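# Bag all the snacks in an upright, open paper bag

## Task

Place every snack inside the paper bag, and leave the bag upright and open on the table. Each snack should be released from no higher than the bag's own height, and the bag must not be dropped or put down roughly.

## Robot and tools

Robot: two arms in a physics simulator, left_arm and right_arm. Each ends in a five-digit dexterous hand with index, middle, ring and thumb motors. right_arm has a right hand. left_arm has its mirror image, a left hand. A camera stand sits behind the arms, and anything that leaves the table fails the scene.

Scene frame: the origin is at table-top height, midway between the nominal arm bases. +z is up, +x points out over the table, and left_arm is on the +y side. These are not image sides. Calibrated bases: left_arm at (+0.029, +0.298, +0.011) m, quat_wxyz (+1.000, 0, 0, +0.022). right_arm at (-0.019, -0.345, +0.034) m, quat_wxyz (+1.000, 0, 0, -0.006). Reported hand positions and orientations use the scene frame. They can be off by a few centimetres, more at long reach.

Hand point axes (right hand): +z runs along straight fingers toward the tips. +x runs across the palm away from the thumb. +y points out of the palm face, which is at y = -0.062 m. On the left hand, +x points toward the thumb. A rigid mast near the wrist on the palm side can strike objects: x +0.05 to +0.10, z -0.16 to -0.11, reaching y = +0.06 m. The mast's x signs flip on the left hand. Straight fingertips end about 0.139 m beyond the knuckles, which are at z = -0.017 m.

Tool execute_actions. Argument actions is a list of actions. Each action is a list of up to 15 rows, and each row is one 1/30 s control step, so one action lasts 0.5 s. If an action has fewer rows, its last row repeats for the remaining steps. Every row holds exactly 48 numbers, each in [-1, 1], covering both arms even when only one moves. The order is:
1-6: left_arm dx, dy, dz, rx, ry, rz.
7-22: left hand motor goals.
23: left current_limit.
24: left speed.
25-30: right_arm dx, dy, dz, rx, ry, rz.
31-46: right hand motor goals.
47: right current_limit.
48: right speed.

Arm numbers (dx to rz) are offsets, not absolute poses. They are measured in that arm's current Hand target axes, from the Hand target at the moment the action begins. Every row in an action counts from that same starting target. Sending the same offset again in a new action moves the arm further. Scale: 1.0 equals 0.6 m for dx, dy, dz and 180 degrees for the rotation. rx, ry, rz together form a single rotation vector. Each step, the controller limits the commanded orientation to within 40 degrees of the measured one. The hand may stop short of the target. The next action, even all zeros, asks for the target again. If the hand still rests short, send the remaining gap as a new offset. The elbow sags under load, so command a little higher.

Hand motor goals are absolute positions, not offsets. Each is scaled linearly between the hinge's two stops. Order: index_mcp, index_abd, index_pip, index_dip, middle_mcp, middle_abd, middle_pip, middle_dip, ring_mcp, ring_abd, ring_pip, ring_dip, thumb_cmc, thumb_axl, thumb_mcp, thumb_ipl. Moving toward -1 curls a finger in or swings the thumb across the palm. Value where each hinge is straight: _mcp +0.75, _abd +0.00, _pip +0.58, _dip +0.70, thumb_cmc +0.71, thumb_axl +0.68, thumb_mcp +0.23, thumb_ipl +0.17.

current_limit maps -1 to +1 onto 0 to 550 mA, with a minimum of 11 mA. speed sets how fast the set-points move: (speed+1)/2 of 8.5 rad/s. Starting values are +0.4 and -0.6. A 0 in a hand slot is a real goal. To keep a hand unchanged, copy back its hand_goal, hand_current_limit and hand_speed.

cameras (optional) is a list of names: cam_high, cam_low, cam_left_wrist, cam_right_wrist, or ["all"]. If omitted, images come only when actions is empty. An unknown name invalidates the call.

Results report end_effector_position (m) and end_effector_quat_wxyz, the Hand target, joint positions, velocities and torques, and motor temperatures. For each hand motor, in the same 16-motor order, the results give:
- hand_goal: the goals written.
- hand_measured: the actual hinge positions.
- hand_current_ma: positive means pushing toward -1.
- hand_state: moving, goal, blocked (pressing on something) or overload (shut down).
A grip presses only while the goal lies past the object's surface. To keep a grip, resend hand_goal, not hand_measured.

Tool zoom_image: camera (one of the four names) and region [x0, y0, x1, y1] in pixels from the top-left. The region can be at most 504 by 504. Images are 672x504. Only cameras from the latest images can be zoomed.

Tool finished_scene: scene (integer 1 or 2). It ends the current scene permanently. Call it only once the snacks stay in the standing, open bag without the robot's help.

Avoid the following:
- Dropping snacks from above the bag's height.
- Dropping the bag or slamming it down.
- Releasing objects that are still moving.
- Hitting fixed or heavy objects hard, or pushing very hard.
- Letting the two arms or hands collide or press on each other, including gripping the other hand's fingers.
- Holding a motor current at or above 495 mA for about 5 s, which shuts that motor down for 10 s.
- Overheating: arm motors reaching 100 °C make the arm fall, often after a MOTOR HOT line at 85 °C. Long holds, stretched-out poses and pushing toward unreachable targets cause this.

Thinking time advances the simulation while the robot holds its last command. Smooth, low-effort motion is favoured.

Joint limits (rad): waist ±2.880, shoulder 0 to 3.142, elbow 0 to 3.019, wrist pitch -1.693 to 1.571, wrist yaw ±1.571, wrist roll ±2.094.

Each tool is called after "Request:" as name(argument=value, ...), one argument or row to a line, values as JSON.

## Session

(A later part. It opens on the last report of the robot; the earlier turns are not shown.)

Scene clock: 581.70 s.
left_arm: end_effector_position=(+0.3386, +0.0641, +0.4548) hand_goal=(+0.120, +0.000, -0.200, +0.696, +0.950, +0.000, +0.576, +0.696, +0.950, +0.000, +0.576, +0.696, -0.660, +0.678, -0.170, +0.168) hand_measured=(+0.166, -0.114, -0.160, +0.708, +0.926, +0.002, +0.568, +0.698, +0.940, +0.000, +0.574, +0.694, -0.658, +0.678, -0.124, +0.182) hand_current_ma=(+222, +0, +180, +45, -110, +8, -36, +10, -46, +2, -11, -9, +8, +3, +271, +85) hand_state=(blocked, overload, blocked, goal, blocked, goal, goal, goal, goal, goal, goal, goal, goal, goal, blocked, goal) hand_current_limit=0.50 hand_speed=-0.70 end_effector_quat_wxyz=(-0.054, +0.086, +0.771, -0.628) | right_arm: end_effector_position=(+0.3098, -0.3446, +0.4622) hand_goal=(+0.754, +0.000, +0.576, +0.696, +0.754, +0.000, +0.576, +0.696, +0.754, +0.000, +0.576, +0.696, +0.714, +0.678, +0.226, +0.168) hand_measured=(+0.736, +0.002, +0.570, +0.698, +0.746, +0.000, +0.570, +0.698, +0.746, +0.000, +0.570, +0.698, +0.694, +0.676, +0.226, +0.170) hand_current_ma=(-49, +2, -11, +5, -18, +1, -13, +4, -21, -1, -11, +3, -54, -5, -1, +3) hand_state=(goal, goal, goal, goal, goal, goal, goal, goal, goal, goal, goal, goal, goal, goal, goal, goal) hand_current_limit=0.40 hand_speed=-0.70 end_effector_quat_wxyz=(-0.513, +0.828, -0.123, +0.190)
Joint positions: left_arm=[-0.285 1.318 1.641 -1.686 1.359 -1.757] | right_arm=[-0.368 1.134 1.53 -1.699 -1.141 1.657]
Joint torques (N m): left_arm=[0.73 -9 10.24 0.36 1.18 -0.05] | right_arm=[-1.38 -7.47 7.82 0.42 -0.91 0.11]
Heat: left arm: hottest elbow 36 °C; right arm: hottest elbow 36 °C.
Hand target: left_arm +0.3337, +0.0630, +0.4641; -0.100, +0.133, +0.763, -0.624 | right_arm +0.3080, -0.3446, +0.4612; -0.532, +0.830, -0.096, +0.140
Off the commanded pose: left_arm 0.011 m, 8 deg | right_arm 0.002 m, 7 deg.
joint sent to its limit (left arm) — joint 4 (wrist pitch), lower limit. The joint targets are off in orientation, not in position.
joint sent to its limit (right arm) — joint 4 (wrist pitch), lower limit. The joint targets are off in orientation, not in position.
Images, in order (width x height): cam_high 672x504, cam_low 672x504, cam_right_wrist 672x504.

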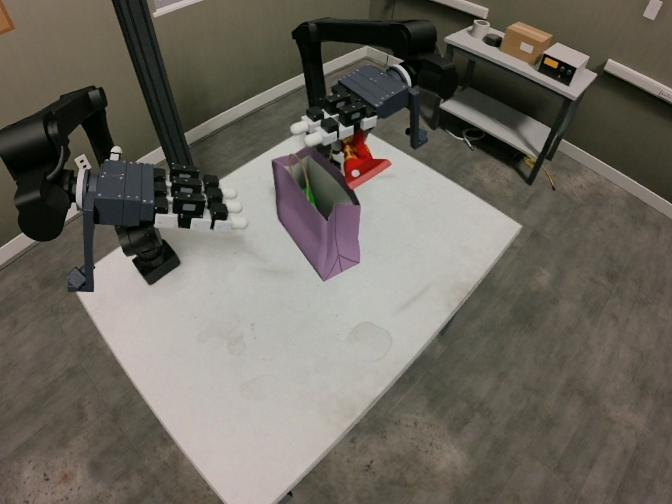

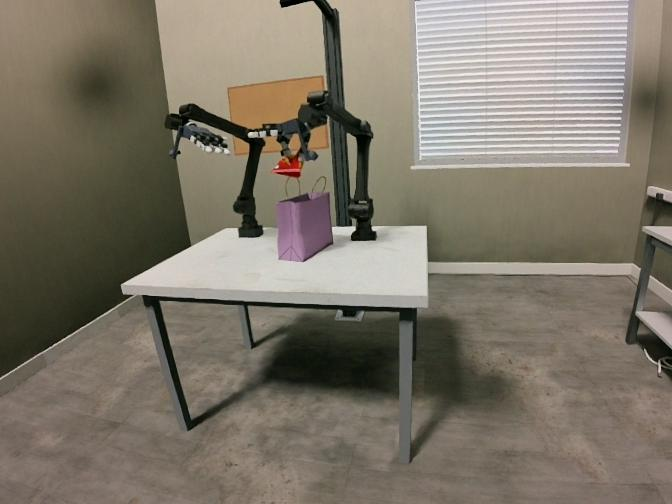

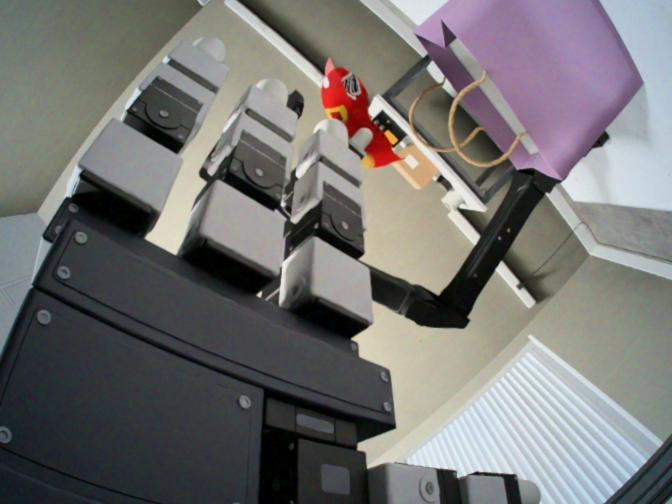

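Request:
execute_actions(
  actions=[
    [[0.0617,-0.0199,0.0535,0,0,0,0.12,0,-0.2,0.696,0.95,0,0.576,0.696,0.95,0,0.576,0.696,-0.66,0.678,-0.17,0.168,0.5,-0.7,0,0,0,0,0,0,0.754,0,0.576,0.696,0.754,0,0.576,0.696,0.754,0,0.576,0.696,0.714,0.678,0.226,0.168,0.4,-0.7]],
    [[0.0617,-0.0199,0.0535,-0.1444,0,0,0.12,0,-0.2,0.696,0.95,0,0.576,0.696,0.95,0,0.576,0.696,-0.66,0.678,-0.17,0.168,0.5,-0.7,0,0,0,0,0,0,0.754,0,0.576,0.696,0.754,0,0.576,0.696,0.754,0,0.576,0.696,0.714,0.678,0.226,0.168,0.4,-0.7]],
  ],
  cameras=["cam_high","cam_low","cam_right_wrist"],
)

Request:
zoom_image(
  camera="cam_high",
  region=[250, 90, 370, 200],
)

Request:
zoom_image(
  camera="cam_right_wrist",
  region=[300, 0, 560, 200],
)

Request:
zoom_image(
  camera="cam_low",
  region=[240, 120, 370, 220],
)

Scene clock: 586.40 s.
left_arm: end_effector_position=(+0.2440, +0.0265, +0.4476) hand_goal=(+0.120, +0.000, -0.200, +0.696, +0.950, +0.000, +0.576, +0.696, +0.950, +0.000, +0.576, +0.696, -0.660, +0.678, -0.170, +0.168) hand_measured=(+0.166, -0.056, -0.160, +0.708, +0.938, +0.002, +0.572, +0.698, +0.940, +0.000, +0.574, +0.694, -0.662, +0.678, -0.128, +0.182) hand_current_ma=(+215, +0, +180, +45, -53, +6, -19, +9, -44, +2, -9, -9, -4, +3, +250, +85) hand_state=(blocked, overload, blocked, goal, goal, goal, goal, goal, goal, goal, goal, goal, goal, goal, blocked, goal) hand_current_limit=0.50 hand_speed=-0.70 end_effector_quat_wxyz=(-0.088, +0.138, +0.889, -0.427) | right_arm: end_effector_position=(+0.3098, -0.3446, +0.4622) hand_goal=(+0.754, +0.000, +0.576, +0.696, +0.754, +0.000, +0.576, +0.696, +0.754, +0.000, +0.576, +0.696, +0.714, +0.678, +0.226, +0.168) hand_measured=(+0.736, +0.002, +0.570, +0.698, +0.746, +0.000, +0.570, +0.698, +0.746, +0.000, +0.570, +0.698, +0.694, +0.676, +0.226, +0.170) hand_current_ma=(-49, +2, -11, +5, -18, +1, -13, +4, -21, -1, -11, +3, -54, -5, -1, +3) hand_state=(goal, goal, goal, goal, goal, goal, goal, goal, goal, goal, goal, goal, goal, goal, goal, goal) hand_current_limit=0.40 hand_speed=-0.70 end_effector_quat_wxyz=(-0.513, +0.828, -0.123, +0.190)
Joint positions: left_arm=[-0.686 1.256 1.711 -1.683 0.852 -2.063] | right_arm=[-0.368 1.134 1.53 -1.699 -1.141 1.657]
Joint torques (N m): left_arm=[0.56 -7.82 13.53 0.54 0.66 -0.06] | right_arm=[-1.49 -7.59 7.72 0.53 -0.88 0.09]
Heat: left arm: hottest elbow 37 °C; right arm: hottest elbow 36 °C.
Hand target: left_arm +0.2415, +0.0234, +0.4736; -0.068, +0.152, +0.884, -0.436 | right_arm +0.3080, -0.3446, +0.4612; -0.532, +0.830, -0.096, +0.140
Off the commanded pose: left_arm 0.026 m, 3 deg | right_arm 0.002 m, 7 deg.
joint sent to its limit (left arm) — joint 4 (wrist pitch), lower limit. The joint targets still meet the commanded pose.
joint sent to its limit (right arm) — joint 4 (wrist pitch), lower limit. The joint targets are off in orientation, not in position.
Images, in order (width x height): cam_high 672x504, cam_low 672x504, cam_right_wrist 672x504.

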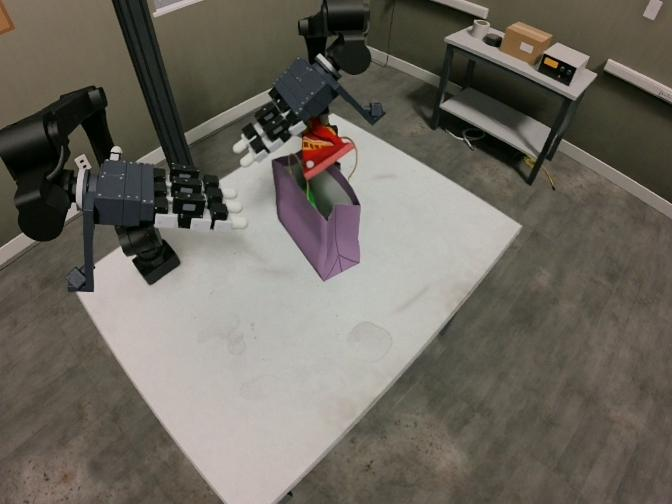

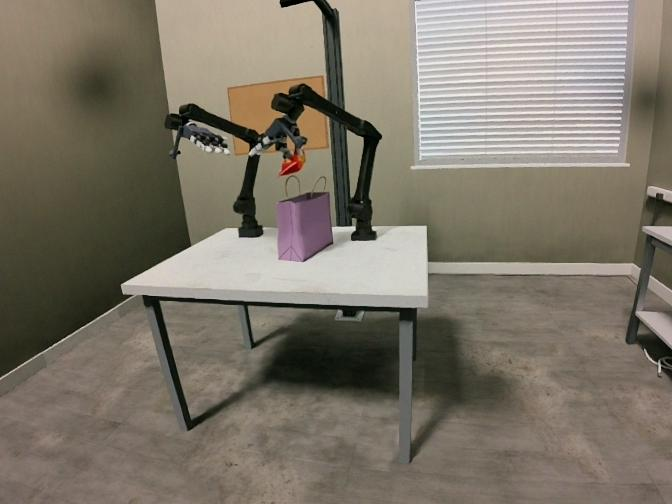

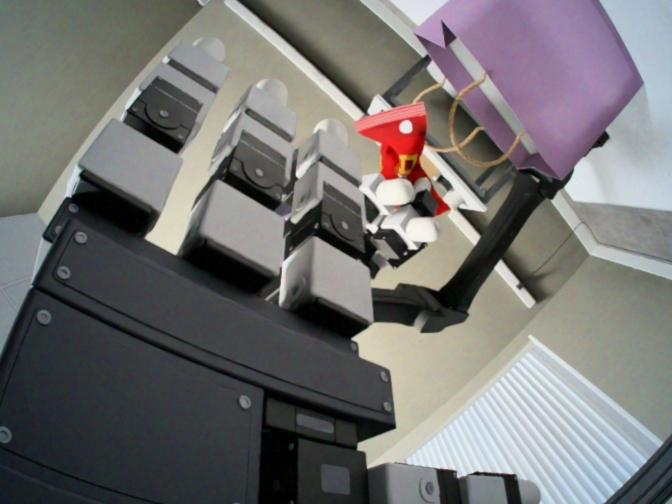

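Scaled by 4.200.

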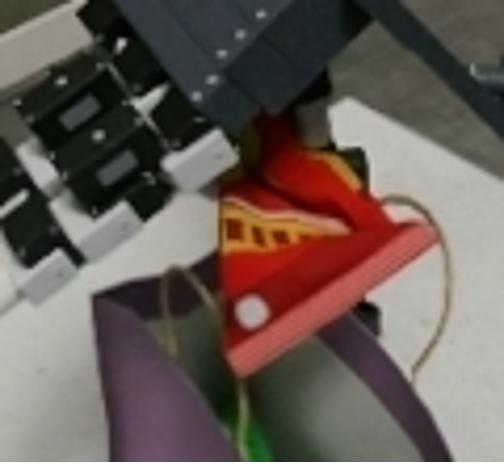

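Scaled by 1.938 from the camera's 672x504 image, which has a finer 960x720 frame.

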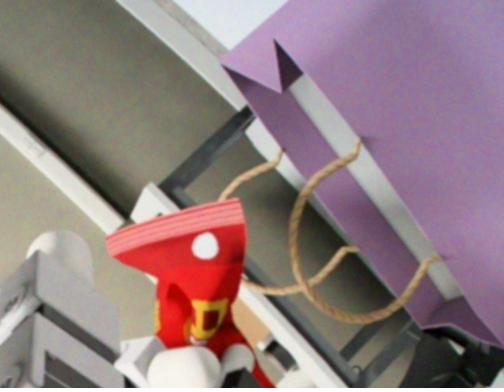

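Scaled by 3.877.

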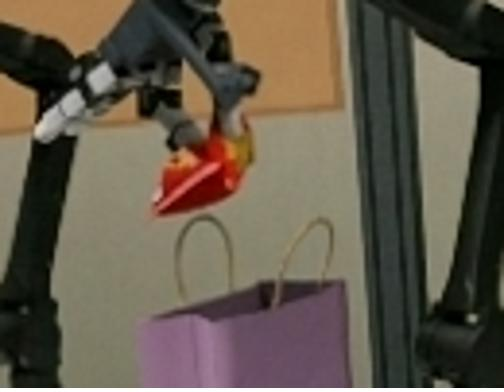

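Request:
execute_actions(
  actions=[
    [[-0.0017,0.0136,0.0368,-0.111,-0.0438,-0.0342,0.12,0,-0.2,0.696,0.95,0,0.576,0.696,0.95,0,0.576,0.696,-0.66,0.678,-0.17,0.168,0.5,-0.7,0,0,0,0,0,0,0.754,0,0.576,0.696,0.754,0,0.576,0.696,0.754,0,0.576,0.696,0.714,0.678,0.226,0.168,0.4,-0.7]],
  ],
  cameras=["cam_high","cam_low","cam_right_wrist"],
)

Request:
zoom_image(
  camera="cam_high",
  region=[250, 90, 370, 200],
)

Request:
zoom_image(
  camera="cam_right_wrist",
  region=[320, 20, 580, 220],
)

Request:
zoom_image(
  camera="cam_low",
  region=[240, 120, 370, 220],
)

Scene clock: 589.63 s.
left_arm: end_effector_position=(+0.2350, +0.0194, +0.4337) hand_goal=(+0.120, +0.000, -0.200, +0.696, +0.950, +0.000, +0.576, +0.696, +0.950, +0.000, +0.576, +0.696, -0.660, +0.678, -0.170, +0.168) hand_measured=(+0.166, +0.030, -0.160, +0.708, +0.938, +0.002, +0.572, +0.698, +0.940, +0.000, +0.574, +0.694, -0.662, +0.678, -0.134, +0.182) hand_current_ma=(+215, +0, +180, +45, -48, +6, -18, +9, -41, +2, -9, -9, -11, +3, +206, +85) hand_state=(blocked, overload, blocked, goal, goal, goal, goal, goal, goal, goal, goal, goal, goal, goal, blocked, goal) hand_current_limit=0.50 hand_speed=-0.70 end_effector_quat_wxyz=(-0.035, +0.196, +0.927, -0.317) | right_arm: end_effector_position=(+0.3098, -0.3446, +0.4622) hand_goal=(+0.754, +0.000, +0.576, +0.696, +0.754, +0.000, +0.576, +0.696, +0.754, +0.000, +0.576, +0.696, +0.714, +0.678, +0.226, +0.168) hand_measured=(+0.736, +0.002, +0.570, +0.698, +0.746, +0.000, +0.570, +0.698, +0.746, +0.000, +0.570, +0.698, +0.694, +0.676, +0.226, +0.170) hand_current_ma=(-49, +2, -11, +5, -18, +1, -13, +4, -21, -1, -11, +3, -54, -5, -1, +3) hand_state=(goal, goal, goal, goal, goal, goal, goal, goal, goal, goal, goal, goal, goal, goal, goal, goal) hand_current_limit=0.40 hand_speed=-0.70 end_effector_quat_wxyz=(-0.513, +0.828, -0.123, +0.190)
Joint positions: left_arm=[-0.866 1.266 1.729 -1.683 0.558 -2.08] | right_arm=[-0.368 1.134 1.53 -1.699 -1.141 1.657]
Joint torques (N m): left_arm=[0.79 -6.12 13.76 0.58 0.3 -0.04] | right_arm=[-1.2 -7.65 7.66 0.4 -0.9 0.1]
Heat: left arm: hottest elbow 37 °C; right arm: hottest elbow 36 °C.
Hand target: left_arm +0.2386, +0.0111, +0.4536; -0.003, +0.084, +0.956, -0.282 | right_arm +0.3080, -0.3446, +0.4612; -0.532, +0.830, -0.096, +0.140
Off the commanded pose: left_arm 0.022 m, 14 deg | right_arm 0.002 m, 7 deg.
joint sent to its limit (left arm) — joint 4 (wrist pitch), lower limit; joint 6 (wrist roll), lower limit. The joint targets are off in orientation, not in position.
joint sent to its limit (right arm) — joint 4 (wrist pitch), lower limit. The joint targets are off in orientation, not in position.
Images, in order (width x height): cam_high 672x504, cam_low 672x504, cam_right_wrist 672x504.

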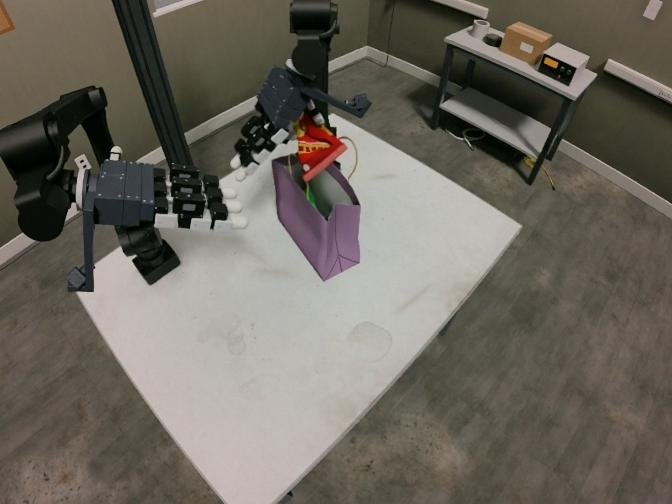

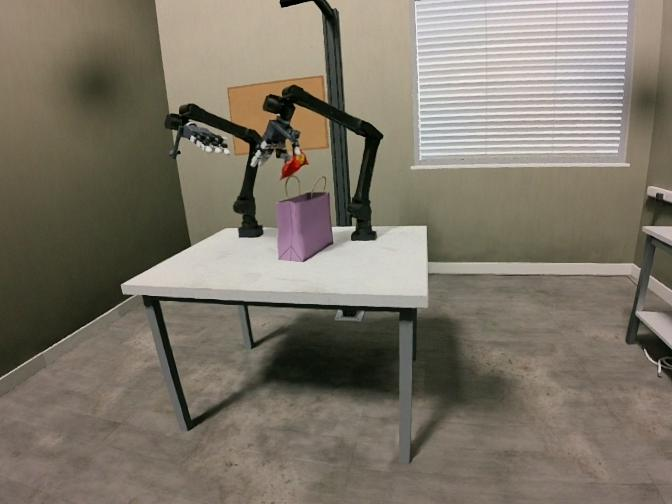

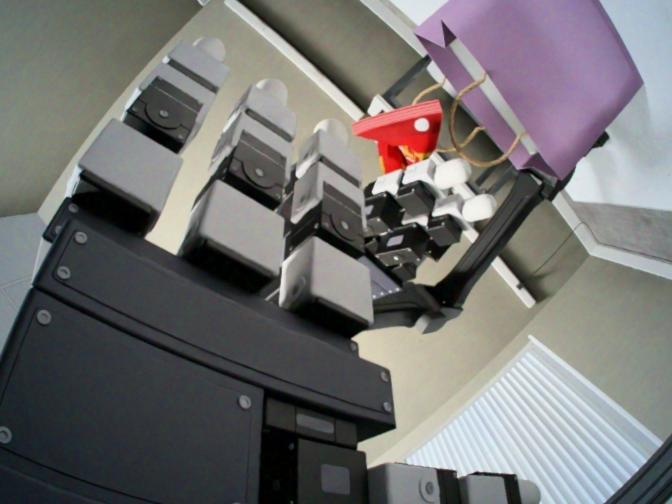

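Scaled by 4.200.

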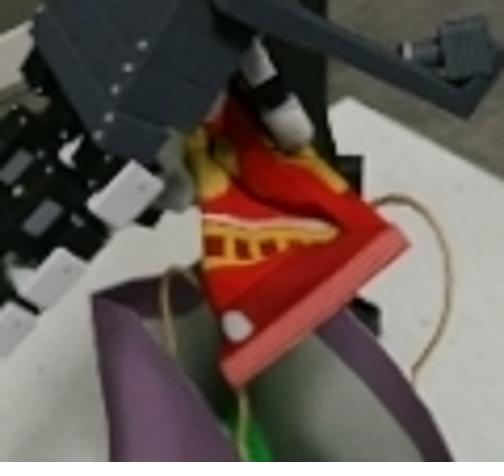

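Scaled by 1.938 from the camera's 672x504 image, which has a finer 960x720 frame.

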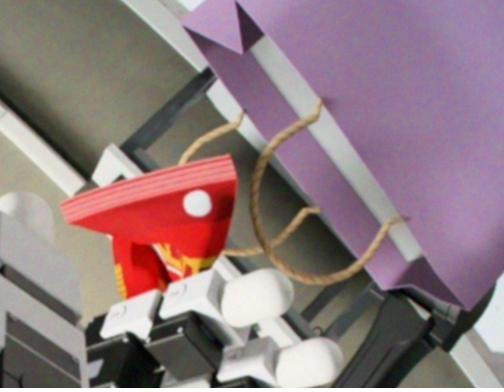

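Scaled by 3.877.

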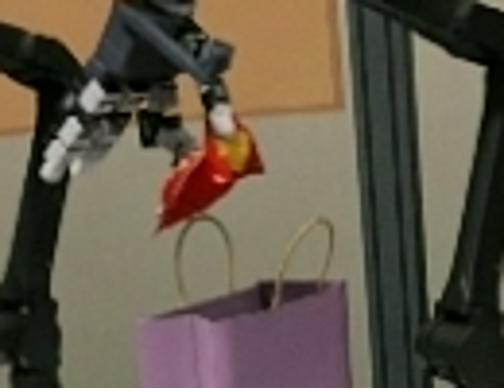

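Request:
execute_actions(
  actions=[
    [[0.001,0.0758,0.0505,0,0,0,0.12,0,-0.2,0.696,0.95,0,0.576,0.696,0.95,0,0.576,0.696,-0.66,0.678,-0.17,0.168,0.5,-0.7,0,0,0,0,0,0,0.754,0,0.576,0.696,0.754,0,0.576,0.696,0.754,0,0.576,0.696,0.714,0.678,0.226,0.168,0.4,-0.7]],
  ],
  cameras=["cam_high","cam_low","cam_right_wrist"],
)

Request:
zoom_image(
  camera="cam_high",
  region=[250, 90, 370, 200],
)

Request:
zoom_image(
  camera="cam_right_wrist",
  region=[350, 20, 610, 220],
)

Request:
zoom_image(
  camera="cam_low",
  region=[240, 120, 370, 220],
)

Scene clock: 593.07 s.
left_arm: end_effector_position=(+0.2415, +0.0315, +0.4025) hand_goal=(+0.120, +0.000, -0.200, +0.696, +0.950, +0.000, +0.576, +0.696, +0.950, +0.000, +0.576, +0.696, -0.660, +0.678, -0.170, +0.168) hand_measured=(+0.166, +0.074, -0.160, +0.708, +0.938, +0.002, +0.572, +0.698, +0.940, +0.000, +0.574, +0.694, -0.664, +0.678, -0.142, +0.182) hand_current_ma=(+215, +0, +178, +45, -48, +6, -18, +9, -41, +2, -9, -9, -20, +3, +164, +81) hand_state=(blocked, overload, blocked, goal, goal, goal, goal, goal, goal, goal, goal, goal, goal, goal, blocked, goal) hand_current_limit=0.50 hand_speed=-0.70 end_effector_quat_wxyz=(-0.051, +0.174, +0.939, -0.291) | right_arm: end_effector_position=(+0.3098, -0.3446, +0.4622) hand_goal=(+0.754, +0.000, +0.576, +0.696, +0.754, +0.000, +0.576, +0.696, +0.754, +0.000, +0.576, +0.696, +0.714, +0.678, +0.226, +0.168) hand_measured=(+0.736, +0.002, +0.570, +0.698, +0.746, +0.000, +0.570, +0.698, +0.746, +0.000, +0.570, +0.698, +0.694, +0.676, +0.226, +0.170) hand_current_ma=(-49, +2, -11, +5, -18, +1, -13, +4, -21, -1, -11, +3, -54, -5, -1, +3) hand_state=(goal, goal, goal, goal, goal, goal, goal, goal, goal, goal, goal, goal, goal, goal, goal, goal) hand_current_limit=0.40 hand_speed=-0.70 end_effector_quat_wxyz=(-0.513, +0.828, -0.123, +0.190)
Joint positions: left_arm=[-0.839 1.264 1.644 -1.668 0.537 -2.08] | right_arm=[-0.368 1.134 1.53 -1.699 -1.141 1.657]
Joint torques (N m): left_arm=[2.02 -8.35 8.77 1.24 0.48 -0.06] | right_arm=[-1.26 -6.95 7.77 0.53 -0.9 0.1]
Heat: left arm: hottest elbow 38 °C; right arm: hottest elbow 36 °C.
Hand target: left_arm +0.2436, +0.0325, +0.4036; -0.003, +0.084, +0.956, -0.282 | right_arm +0.3080, -0.3446, +0.4612; -0.532, +0.830, -0.096, +0.140
Off the commanded pose: left_arm 0.003 m, 12 deg | right_arm 0.002 m, 7 deg.
joint sent to its limit (left arm) — joint 6 (wrist roll), lower limit. The joint targets are off in orientation, not in position.
joint sent to its limit (right arm) — joint 4 (wrist pitch), lower limit. The joint targets are off in orientation, not in position.
Images, in order (width x height): cam_high 672x504, cam_low 672x504, cam_right_wrist 672x504.

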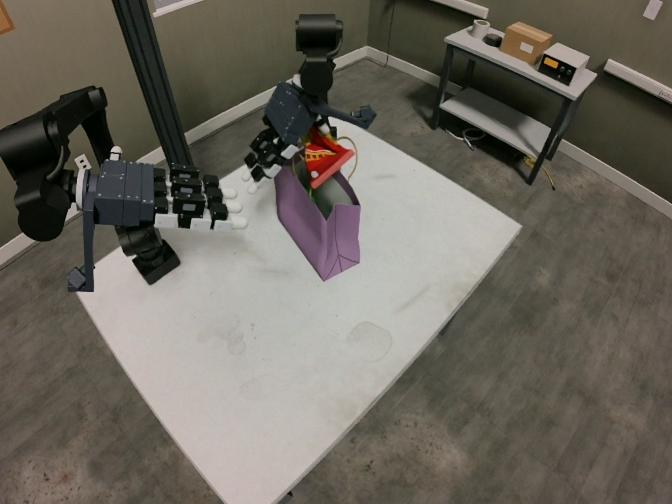

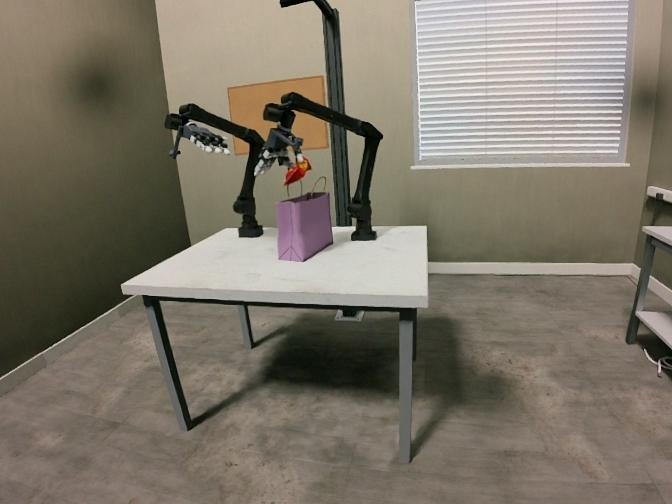

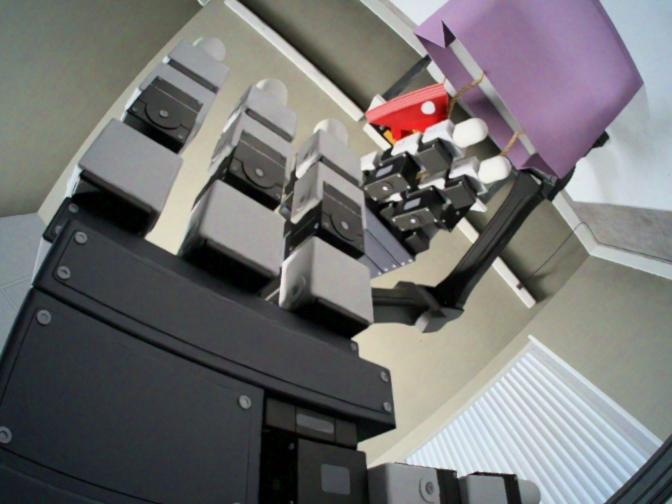

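Scaled by 4.200.

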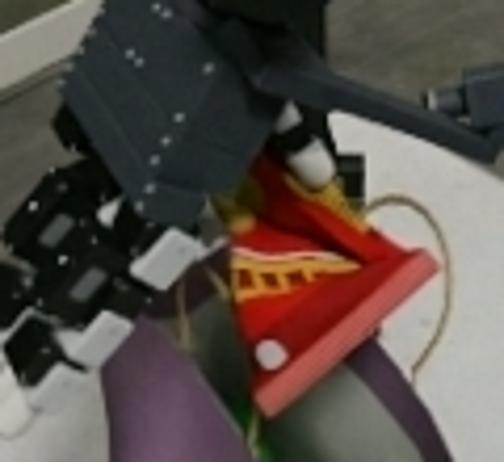

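Scaled by 1.938 from the camera's 672x504 image, which has a finer 960x720 frame.

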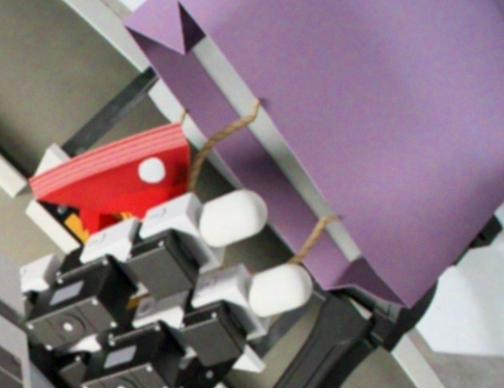

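Scaled by 3.877.

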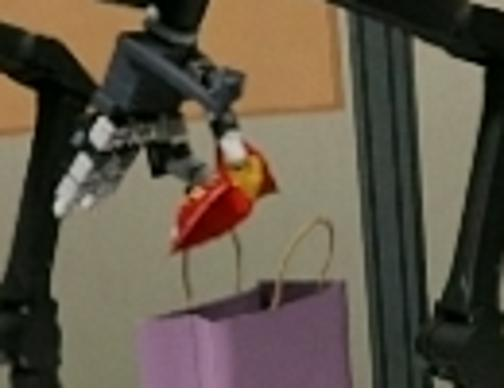

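Request:
execute_actions(
  actions=[
    [[0.0035,0.045,0.0702,0,0,0,0.12,0,-0.2,0.696,0.95,0,0.576,0.696,0.95,0,0.576,0.696,-0.66,0.678,-0.17,0.168,0.5,-0.7,0,0,0,0,0,0,0.754,0,0.576,0.696,0.754,0,0.576,0.696,0.754,0,0.576,0.696,0.714,0.678,0.226,0.168,0.4,-0.7]],
  ],
  cameras=["cam_high","cam_low","cam_right_wrist"],
)

Request:
zoom_image(
  camera="cam_high",
  region=[250, 90, 370, 200],
)

Request:
zoom_image(
  camera="cam_right_wrist",
  region=[350, 20, 610, 220],
)

Request:
zoom_image(
  camera="cam_low",
  region=[240, 120, 370, 220],
)

Scene clock: 595.00 s.
left_arm: end_effector_position=(+0.2426, +0.0302, +0.3493) hand_goal=(+0.120, +0.000, -0.200, +0.696, +0.950, +0.000, +0.576, +0.696, +0.950, +0.000, +0.576, +0.696, -0.660, +0.678, -0.170, +0.168) hand_measured=(+0.160, +0.136, -0.170, +0.706, +0.938, +0.002, +0.572, +0.698, +0.940, +0.000, +0.574, +0.694, -0.668, +0.678, -0.154, +0.178) hand_current_ma=(+187, +0, +129, +41, -48, +6, -18, +9, -41, +2, -9, -9, -30, -3, +90, +50) hand_state=(blocked, overload, blocked, goal, goal, goal, goal, goal, goal, goal, goal, goal, goal, goal, goal, goal) hand_current_limit=0.50 hand_speed=-0.70 end_effector_quat_wxyz=(-0.057, +0.172, +0.940, -0.289) | right_arm: end_effector_position=(+0.3098, -0.3446, +0.4622) hand_goal=(+0.754, +0.000, +0.576, +0.696, +0.754, +0.000, +0.576, +0.696, +0.754, +0.000, +0.576, +0.696, +0.714, +0.678, +0.226, +0.168) hand_measured=(+0.736, +0.002, +0.570, +0.698, +0.746, +0.000, +0.570, +0.698, +0.746, +0.000, +0.570, +0.698, +0.694, +0.676, +0.226, +0.170) hand_current_ma=(-49, +2, -11, +5, -18, +1, -13, +4, -21, -1, -11, +3, -54, -5, -1, +3) hand_state=(goal, goal, goal, goal, goal, goal, goal, goal, goal, goal, goal, goal, goal, goal, goal, goal) hand_current_limit=0.40 hand_speed=-0.70 end_effector_quat_wxyz=(-0.513, +0.828, -0.123, +0.190)
Joint positions: left_arm=[-0.839 1.233 1.472 -1.538 0.539 -2.08] | right_arm=[-0.368 1.134 1.53 -1.699 -1.141 1.657]
Joint torques (N m): left_arm=[2.14 -8.88 9.07 1.2 0.44 -0.05] | right_arm=[-1.49 -7.65 7.8 0.46 -0.93 0.16]
Heat: left arm: hottest elbow 38 °C; right arm: hottest elbow 36 °C.
Hand target: left_arm +0.2436, +0.0326, +0.3535; -0.003, +0.084, +0.956, -0.282 | right_arm +0.3080, -0.3446, +0.4612; -0.532, +0.830, -0.096, +0.140
Off the commanded pose: left_arm 0.005 m, 12 deg | right_arm 0.002 m, 7 deg.
joint sent to its limit (left arm) — joint 6 (wrist roll), lower limit. The joint targets are off in orientation, not in position.
joint sent to its limit (right arm) — joint 4 (wrist pitch), lower limit. The joint targets are off in orientation, not in position.
Images, in order (width x height): cam_high 672x504, cam_low 672x504, cam_right_wrist 672x504.

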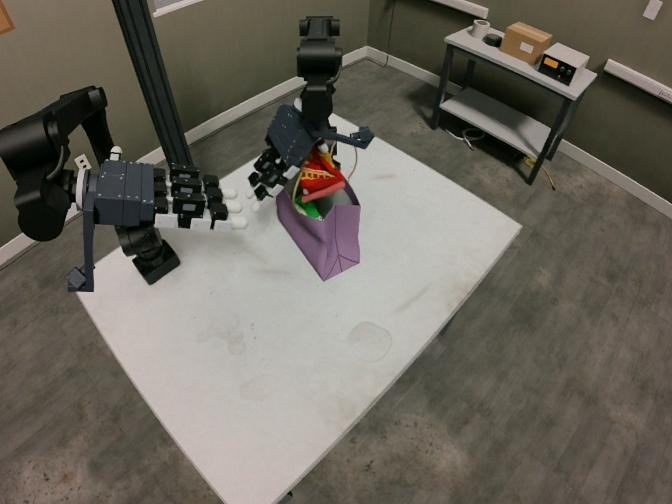

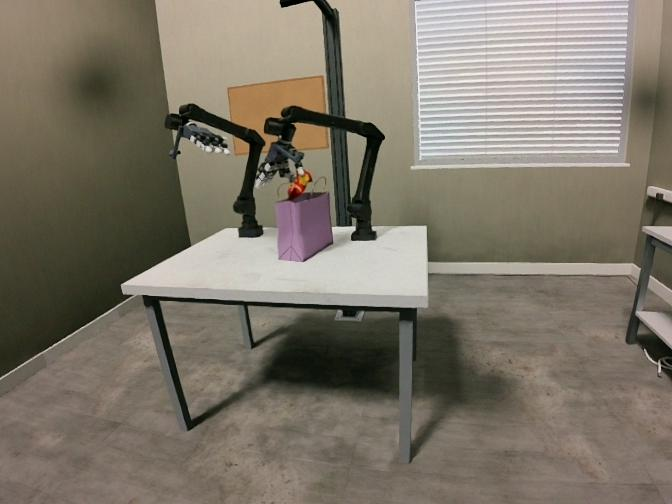

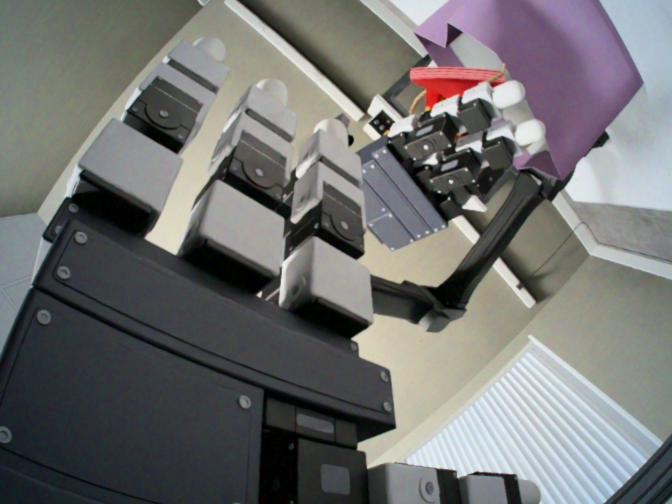

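Scaled by 4.200.

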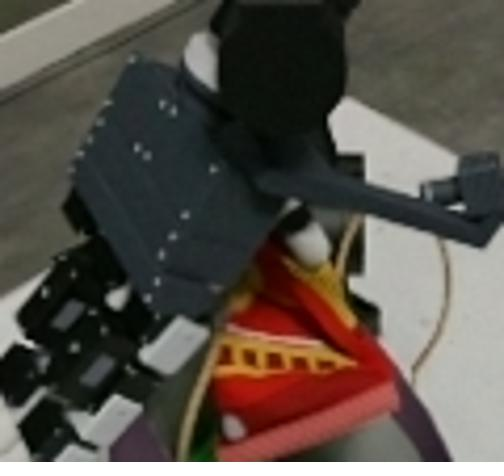

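Scaled by 1.938 from the camera's 672x504 image, which has a finer 960x720 frame.

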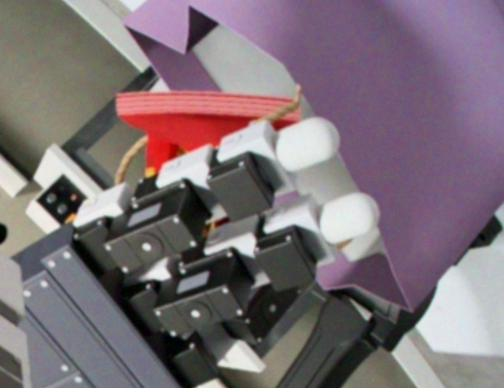

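Scaled by 3.877.

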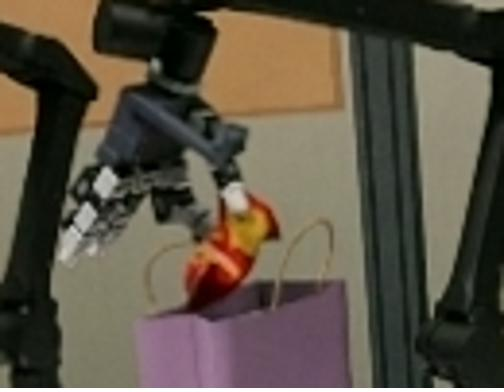

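Request:
zoom_image(
  camera="cam_low",
  region=[265, 150, 335, 210],
)

Request:
zoom_image(
  camera="cam_high",
  region=[285, 140, 365, 220],
)

Request:
zoom_image(
  camera="cam_right_wrist",
  region=[390, 20, 530, 140],
)

Scaled by 7.200.

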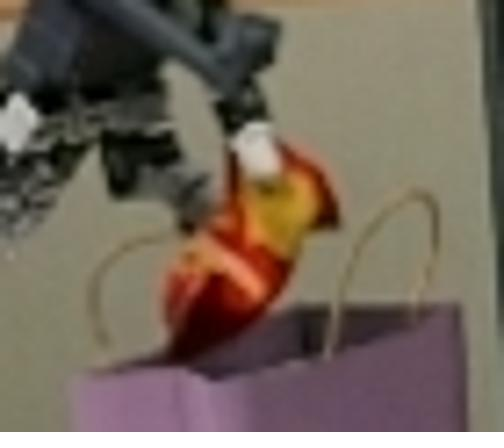

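Scaled by 6.300.

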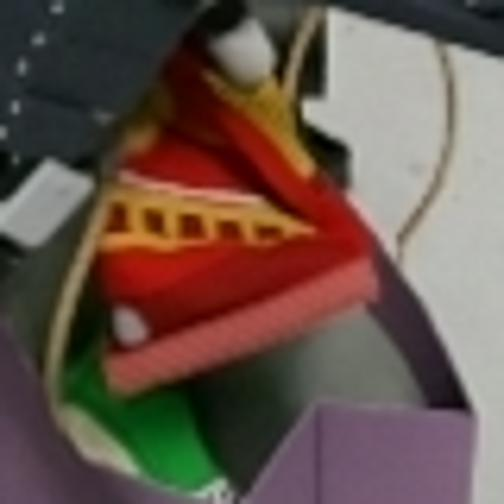

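Scaled by 3.600 from the camera's 672x504 image, which has a finer 960x720 frame.

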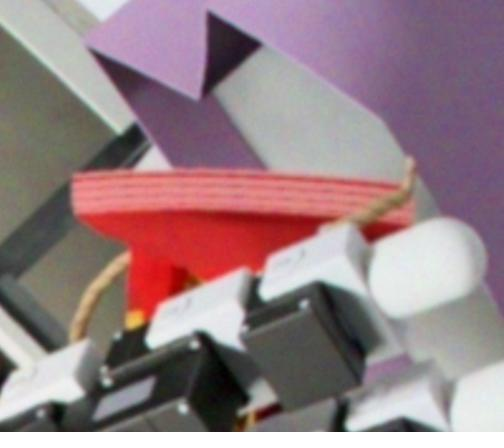

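Request:
execute_actions(
  actions=[
    [[0.0028,0.036,0.0562,0,0,0,0.12,0,-0.22,0.696,0.95,0,0.576,0.696,0.95,0,0.576,0.696,-0.66,0.678,-0.19,0.168,0.5,-0.7,0,0,0,0,0,0,0.754,0,0.576,0.696,0.754,0,0.576,0.696,0.754,0,0.576,0.696,0.714,0.678,0.226,0.168,0.4,-0.7]],
  ],
  cameras=["cam_high","cam_low","cam_right_wrist"],
)

Request:
zoom_image(
  camera="cam_high",
  region=[270, 130, 370, 220],
)

Request:
zoom_image(
  camera="cam_right_wrist",
  region=[390, 0, 590, 160],
)

Request:
zoom_image(
  camera="cam_low",
  region=[255, 150, 345, 230],
)

Scene clock: 599.17 s.
left_arm: end_effector_position=(+0.2422, +0.0306, +0.3095) hand_goal=(+0.120, +0.000, -0.220, +0.696, +0.950, +0.000, +0.576, +0.696, +0.950, +0.000, +0.576, +0.696, -0.660, +0.678, -0.190, +0.168) hand_measured=(+0.160, +0.150, -0.180, +0.706, +0.938, +0.002, +0.572, +0.698, +0.940, +0.000, +0.574, +0.694, -0.668, +0.678, -0.166, +0.178) hand_current_ma=(+187, +0, +178, +41, -48, +6, -18, +9, -41, +2, -9, -9, -30, -3, +135, +50) hand_state=(blocked, overload, blocked, goal, goal, goal, goal, goal, goal, goal, goal, goal, goal, goal, blocked, goal) hand_current_limit=0.50 hand_speed=-0.70 end_effector_quat_wxyz=(-0.056, +0.172, +0.940, -0.289) | right_arm: end_effector_position=(+0.3098, -0.3446, +0.4622) hand_goal=(+0.754, +0.000, +0.576, +0.696, +0.754, +0.000, +0.576, +0.696, +0.754, +0.000, +0.576, +0.696, +0.714, +0.678, +0.226, +0.168) hand_measured=(+0.736, +0.002, +0.570, +0.698, +0.746, +0.000, +0.570, +0.698, +0.746, +0.000, +0.570, +0.698, +0.694, +0.676, +0.226, +0.170) hand_current_ma=(-49, +2, -11, +5, -18, +1, -13, +4, -21, -1, -11, +3, -54, -5, -1, +3) hand_state=(goal, goal, goal, goal, goal, goal, goal, goal, goal, goal, goal, goal, goal, goal, goal, goal) hand_current_limit=0.40 hand_speed=-0.70 end_effector_quat_wxyz=(-0.513, +0.828, -0.123, +0.190)
Joint positions: left_arm=[-0.839 1.212 1.348 -1.435 0.538 -2.08] | right_arm=[-0.368 1.134 1.53 -1.699 -1.141 1.657]
Joint torques (N m): left_arm=[2.02 -8.82 9.21 1.24 0.45 -0.04] | right_arm=[-1.38 -7.53 7.83 0.34 -0.86 0.13]
Heat: left arm: hottest elbow 38 °C; right arm: hottest elbow 36 °C.
Hand target: left_arm +0.2435, +0.0326, +0.3135; -0.003, +0.084, +0.956, -0.282 | right_arm +0.3080, -0.3446, +0.4612; -0.532, +0.830, -0.096, +0.140
Off the commanded pose: left_arm 0.005 m, 12 deg | right_arm 0.002 m, 7 deg.
joint sent to its limit (left arm) — joint 6 (wrist roll), lower limit. The joint targets are off in orientation, not in position.
joint sent to its limit (right arm) — joint 4 (wrist pitch), lower limit. The joint targets are off in orientation, not in position.
Images, in order (width x height): cam_high 672x504, cam_low 672x504, cam_right_wrist 672x504.

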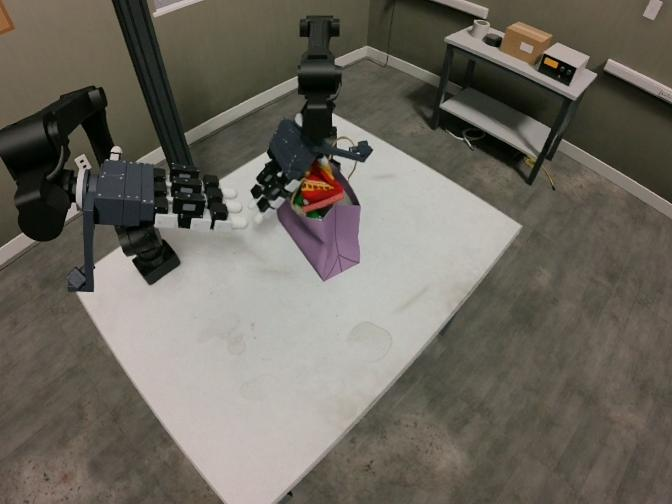

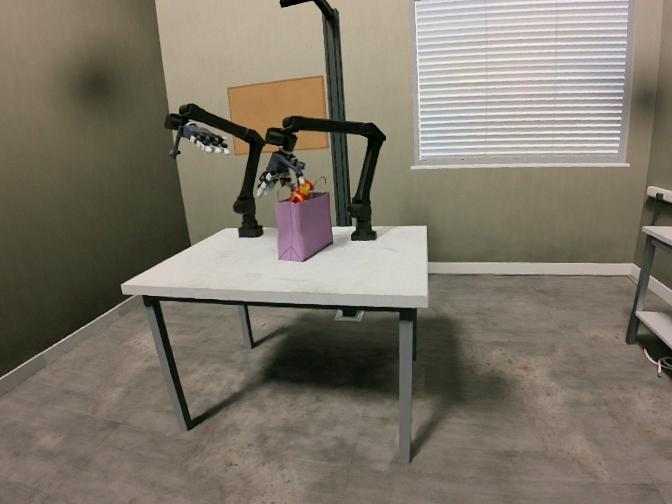

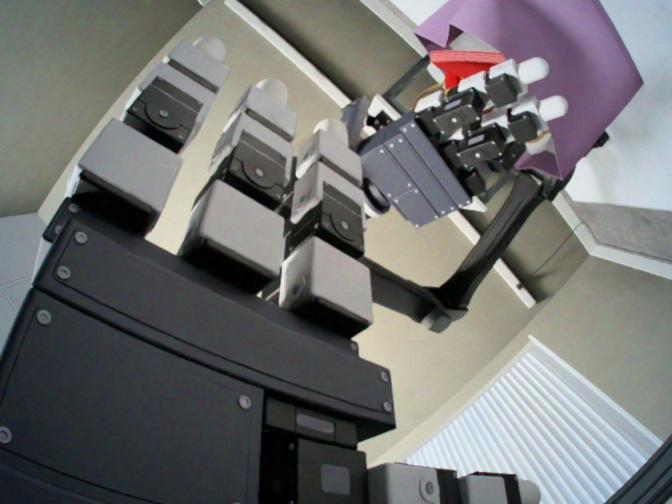

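Scaled by 5.040.

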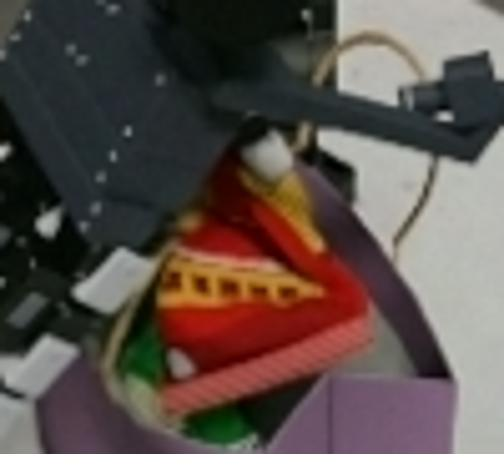

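Scaled by 2.520 from the camera's 672x504 image, which has a finer 960x720 frame.

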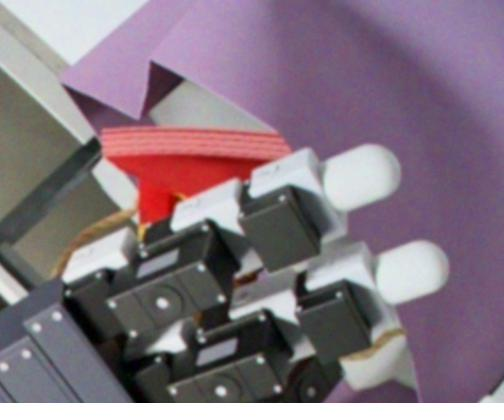

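Scaled by 5.600.

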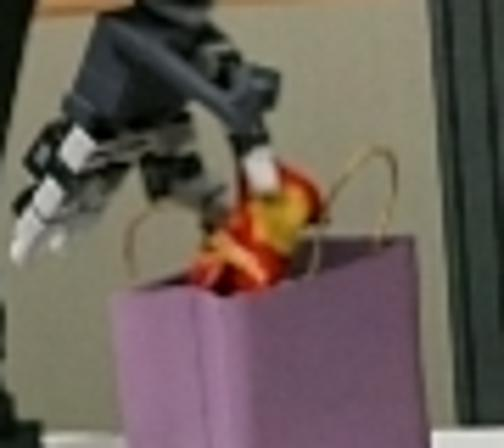

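Request:
execute_actions(
  actions=[
    [[0.0016,0.0225,0.0351,0,0,0,0.12,0,-0.22,0.696,0.95,0,0.576,0.696,0.95,0,0.576,0.696,-0.66,0.678,-0.19,0.168,0.5,-0.7,0,0,0,0,0,0,0.754,0,0.576,0.696,0.754,0,0.576,0.696,0.754,0,0.576,0.696,0.714,0.678,0.226,0.168,0.4,-0.7]],
  ],
  cameras=["cam_high","cam_low","cam_right_wrist"],
)

Request:
zoom_image(
  camera="cam_high",
  region=[270, 130, 370, 220],
)

Request:
zoom_image(
  camera="cam_low",
  region=[255, 150, 345, 230],
)

Scene clock: 600.30 s.
left_arm: end_effector_position=(+0.2422, +0.0307, +0.2856) hand_goal=(+0.120, +0.000, -0.220, +0.696, +0.950, +0.000, +0.576, +0.696, +0.950, +0.000, +0.576, +0.696, -0.660, +0.678, -0.190, +0.168) hand_measured=(+0.160, +0.154, -0.180, +0.706, +0.938, +0.002, +0.572, +0.698, +0.940, +0.000, +0.574, +0.694, -0.668, +0.678, -0.166, +0.178) hand_current_ma=(+187, +0, +173, +41, -48, +6, -18, +9, -41, +2, -9, -9, -30, -3, +134, +50) hand_state=(blocked, overload, blocked, goal, goal, goal, goal, goal, goal, goal, goal, goal, goal, goal, blocked, goal) hand_current_limit=0.50 hand_speed=-0.70 end_effector_quat_wxyz=(-0.054, +0.172, +0.940, -0.290) | right_arm: end_effector_position=(+0.3098, -0.3446, +0.4622) hand_goal=(+0.754, +0.000, +0.576, +0.696, +0.754, +0.000, +0.576, +0.696, +0.754, +0.000, +0.576, +0.696, +0.714, +0.678, +0.226, +0.168) hand_measured=(+0.736, +0.002, +0.570, +0.698, +0.746, +0.000, +0.570, +0.698, +0.746, +0.000, +0.570, +0.698, +0.694, +0.676, +0.226, +0.170) hand_current_ma=(-49, +2, -11, +5, -18, +1, -13, +4, -21, -1, -11, +3, -54, -5, -1, +3) hand_state=(goal, goal, goal, goal, goal, goal, goal, goal, goal, goal, goal, goal, goal, goal, goal, goal) hand_current_limit=0.40 hand_speed=-0.70 end_effector_quat_wxyz=(-0.513, +0.828, -0.123, +0.190)
Joint positions: left_arm=[-0.839 1.202 1.277 -1.369 0.538 -2.08] | right_arm=[-0.368 1.134 1.53 -1.699 -1.141 1.657]
Joint torques (N m): left_arm=[2.08 -8.53 9.22 1.24 0.43 -0.05] | right_arm=[-1.38 -7.82 7.82 0.43 -0.91 0.11]
Heat: left arm: hottest elbow 38 °C; right arm: hottest elbow 36 °C.
Hand target: left_arm +0.2436, +0.0326, +0.2886; -0.003, +0.084, +0.956, -0.282 | right_arm +0.3080, -0.3446, +0.4612; -0.532, +0.830, -0.096, +0.140
Off the commanded pose: left_arm 0.004 m, 12 deg | right_arm 0.002 m, 7 deg.
joint sent to its limit (left arm) — joint 6 (wrist roll), lower limit. The joint targets are off in orientation, not in position.
joint sent to its limit (right arm) — joint 4 (wrist pitch), lower limit. The joint targets are off in orientation, not in position.
Images, in order (width x height): cam_high 672x504, cam_low 672x504, cam_right_wrist 672x504.

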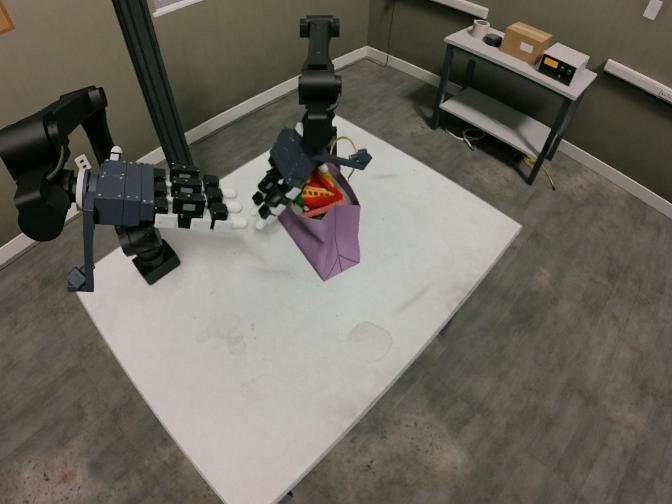

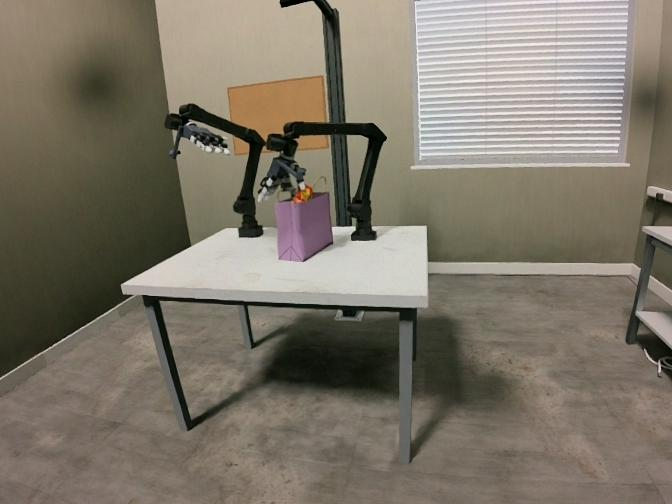

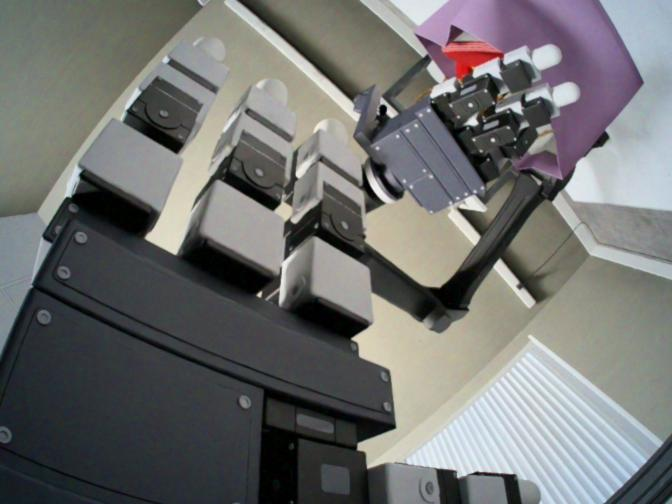

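Scaled by 5.040.

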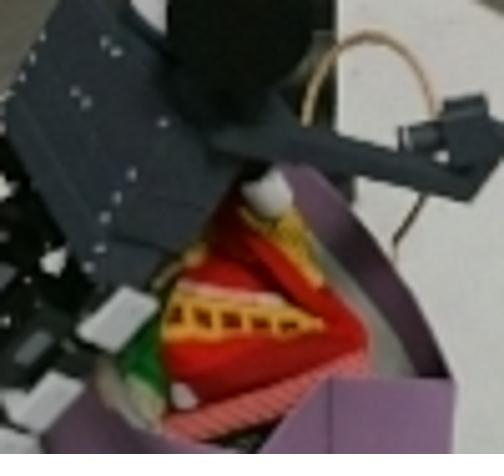

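Scaled by 5.600.

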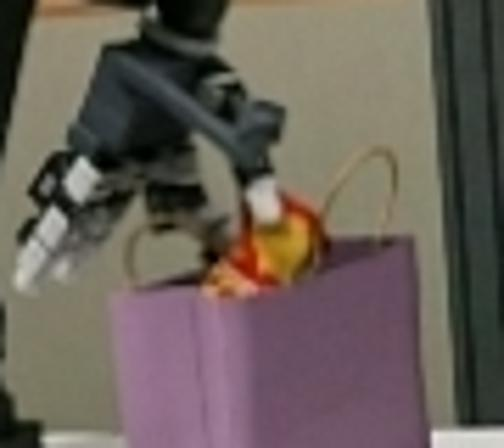

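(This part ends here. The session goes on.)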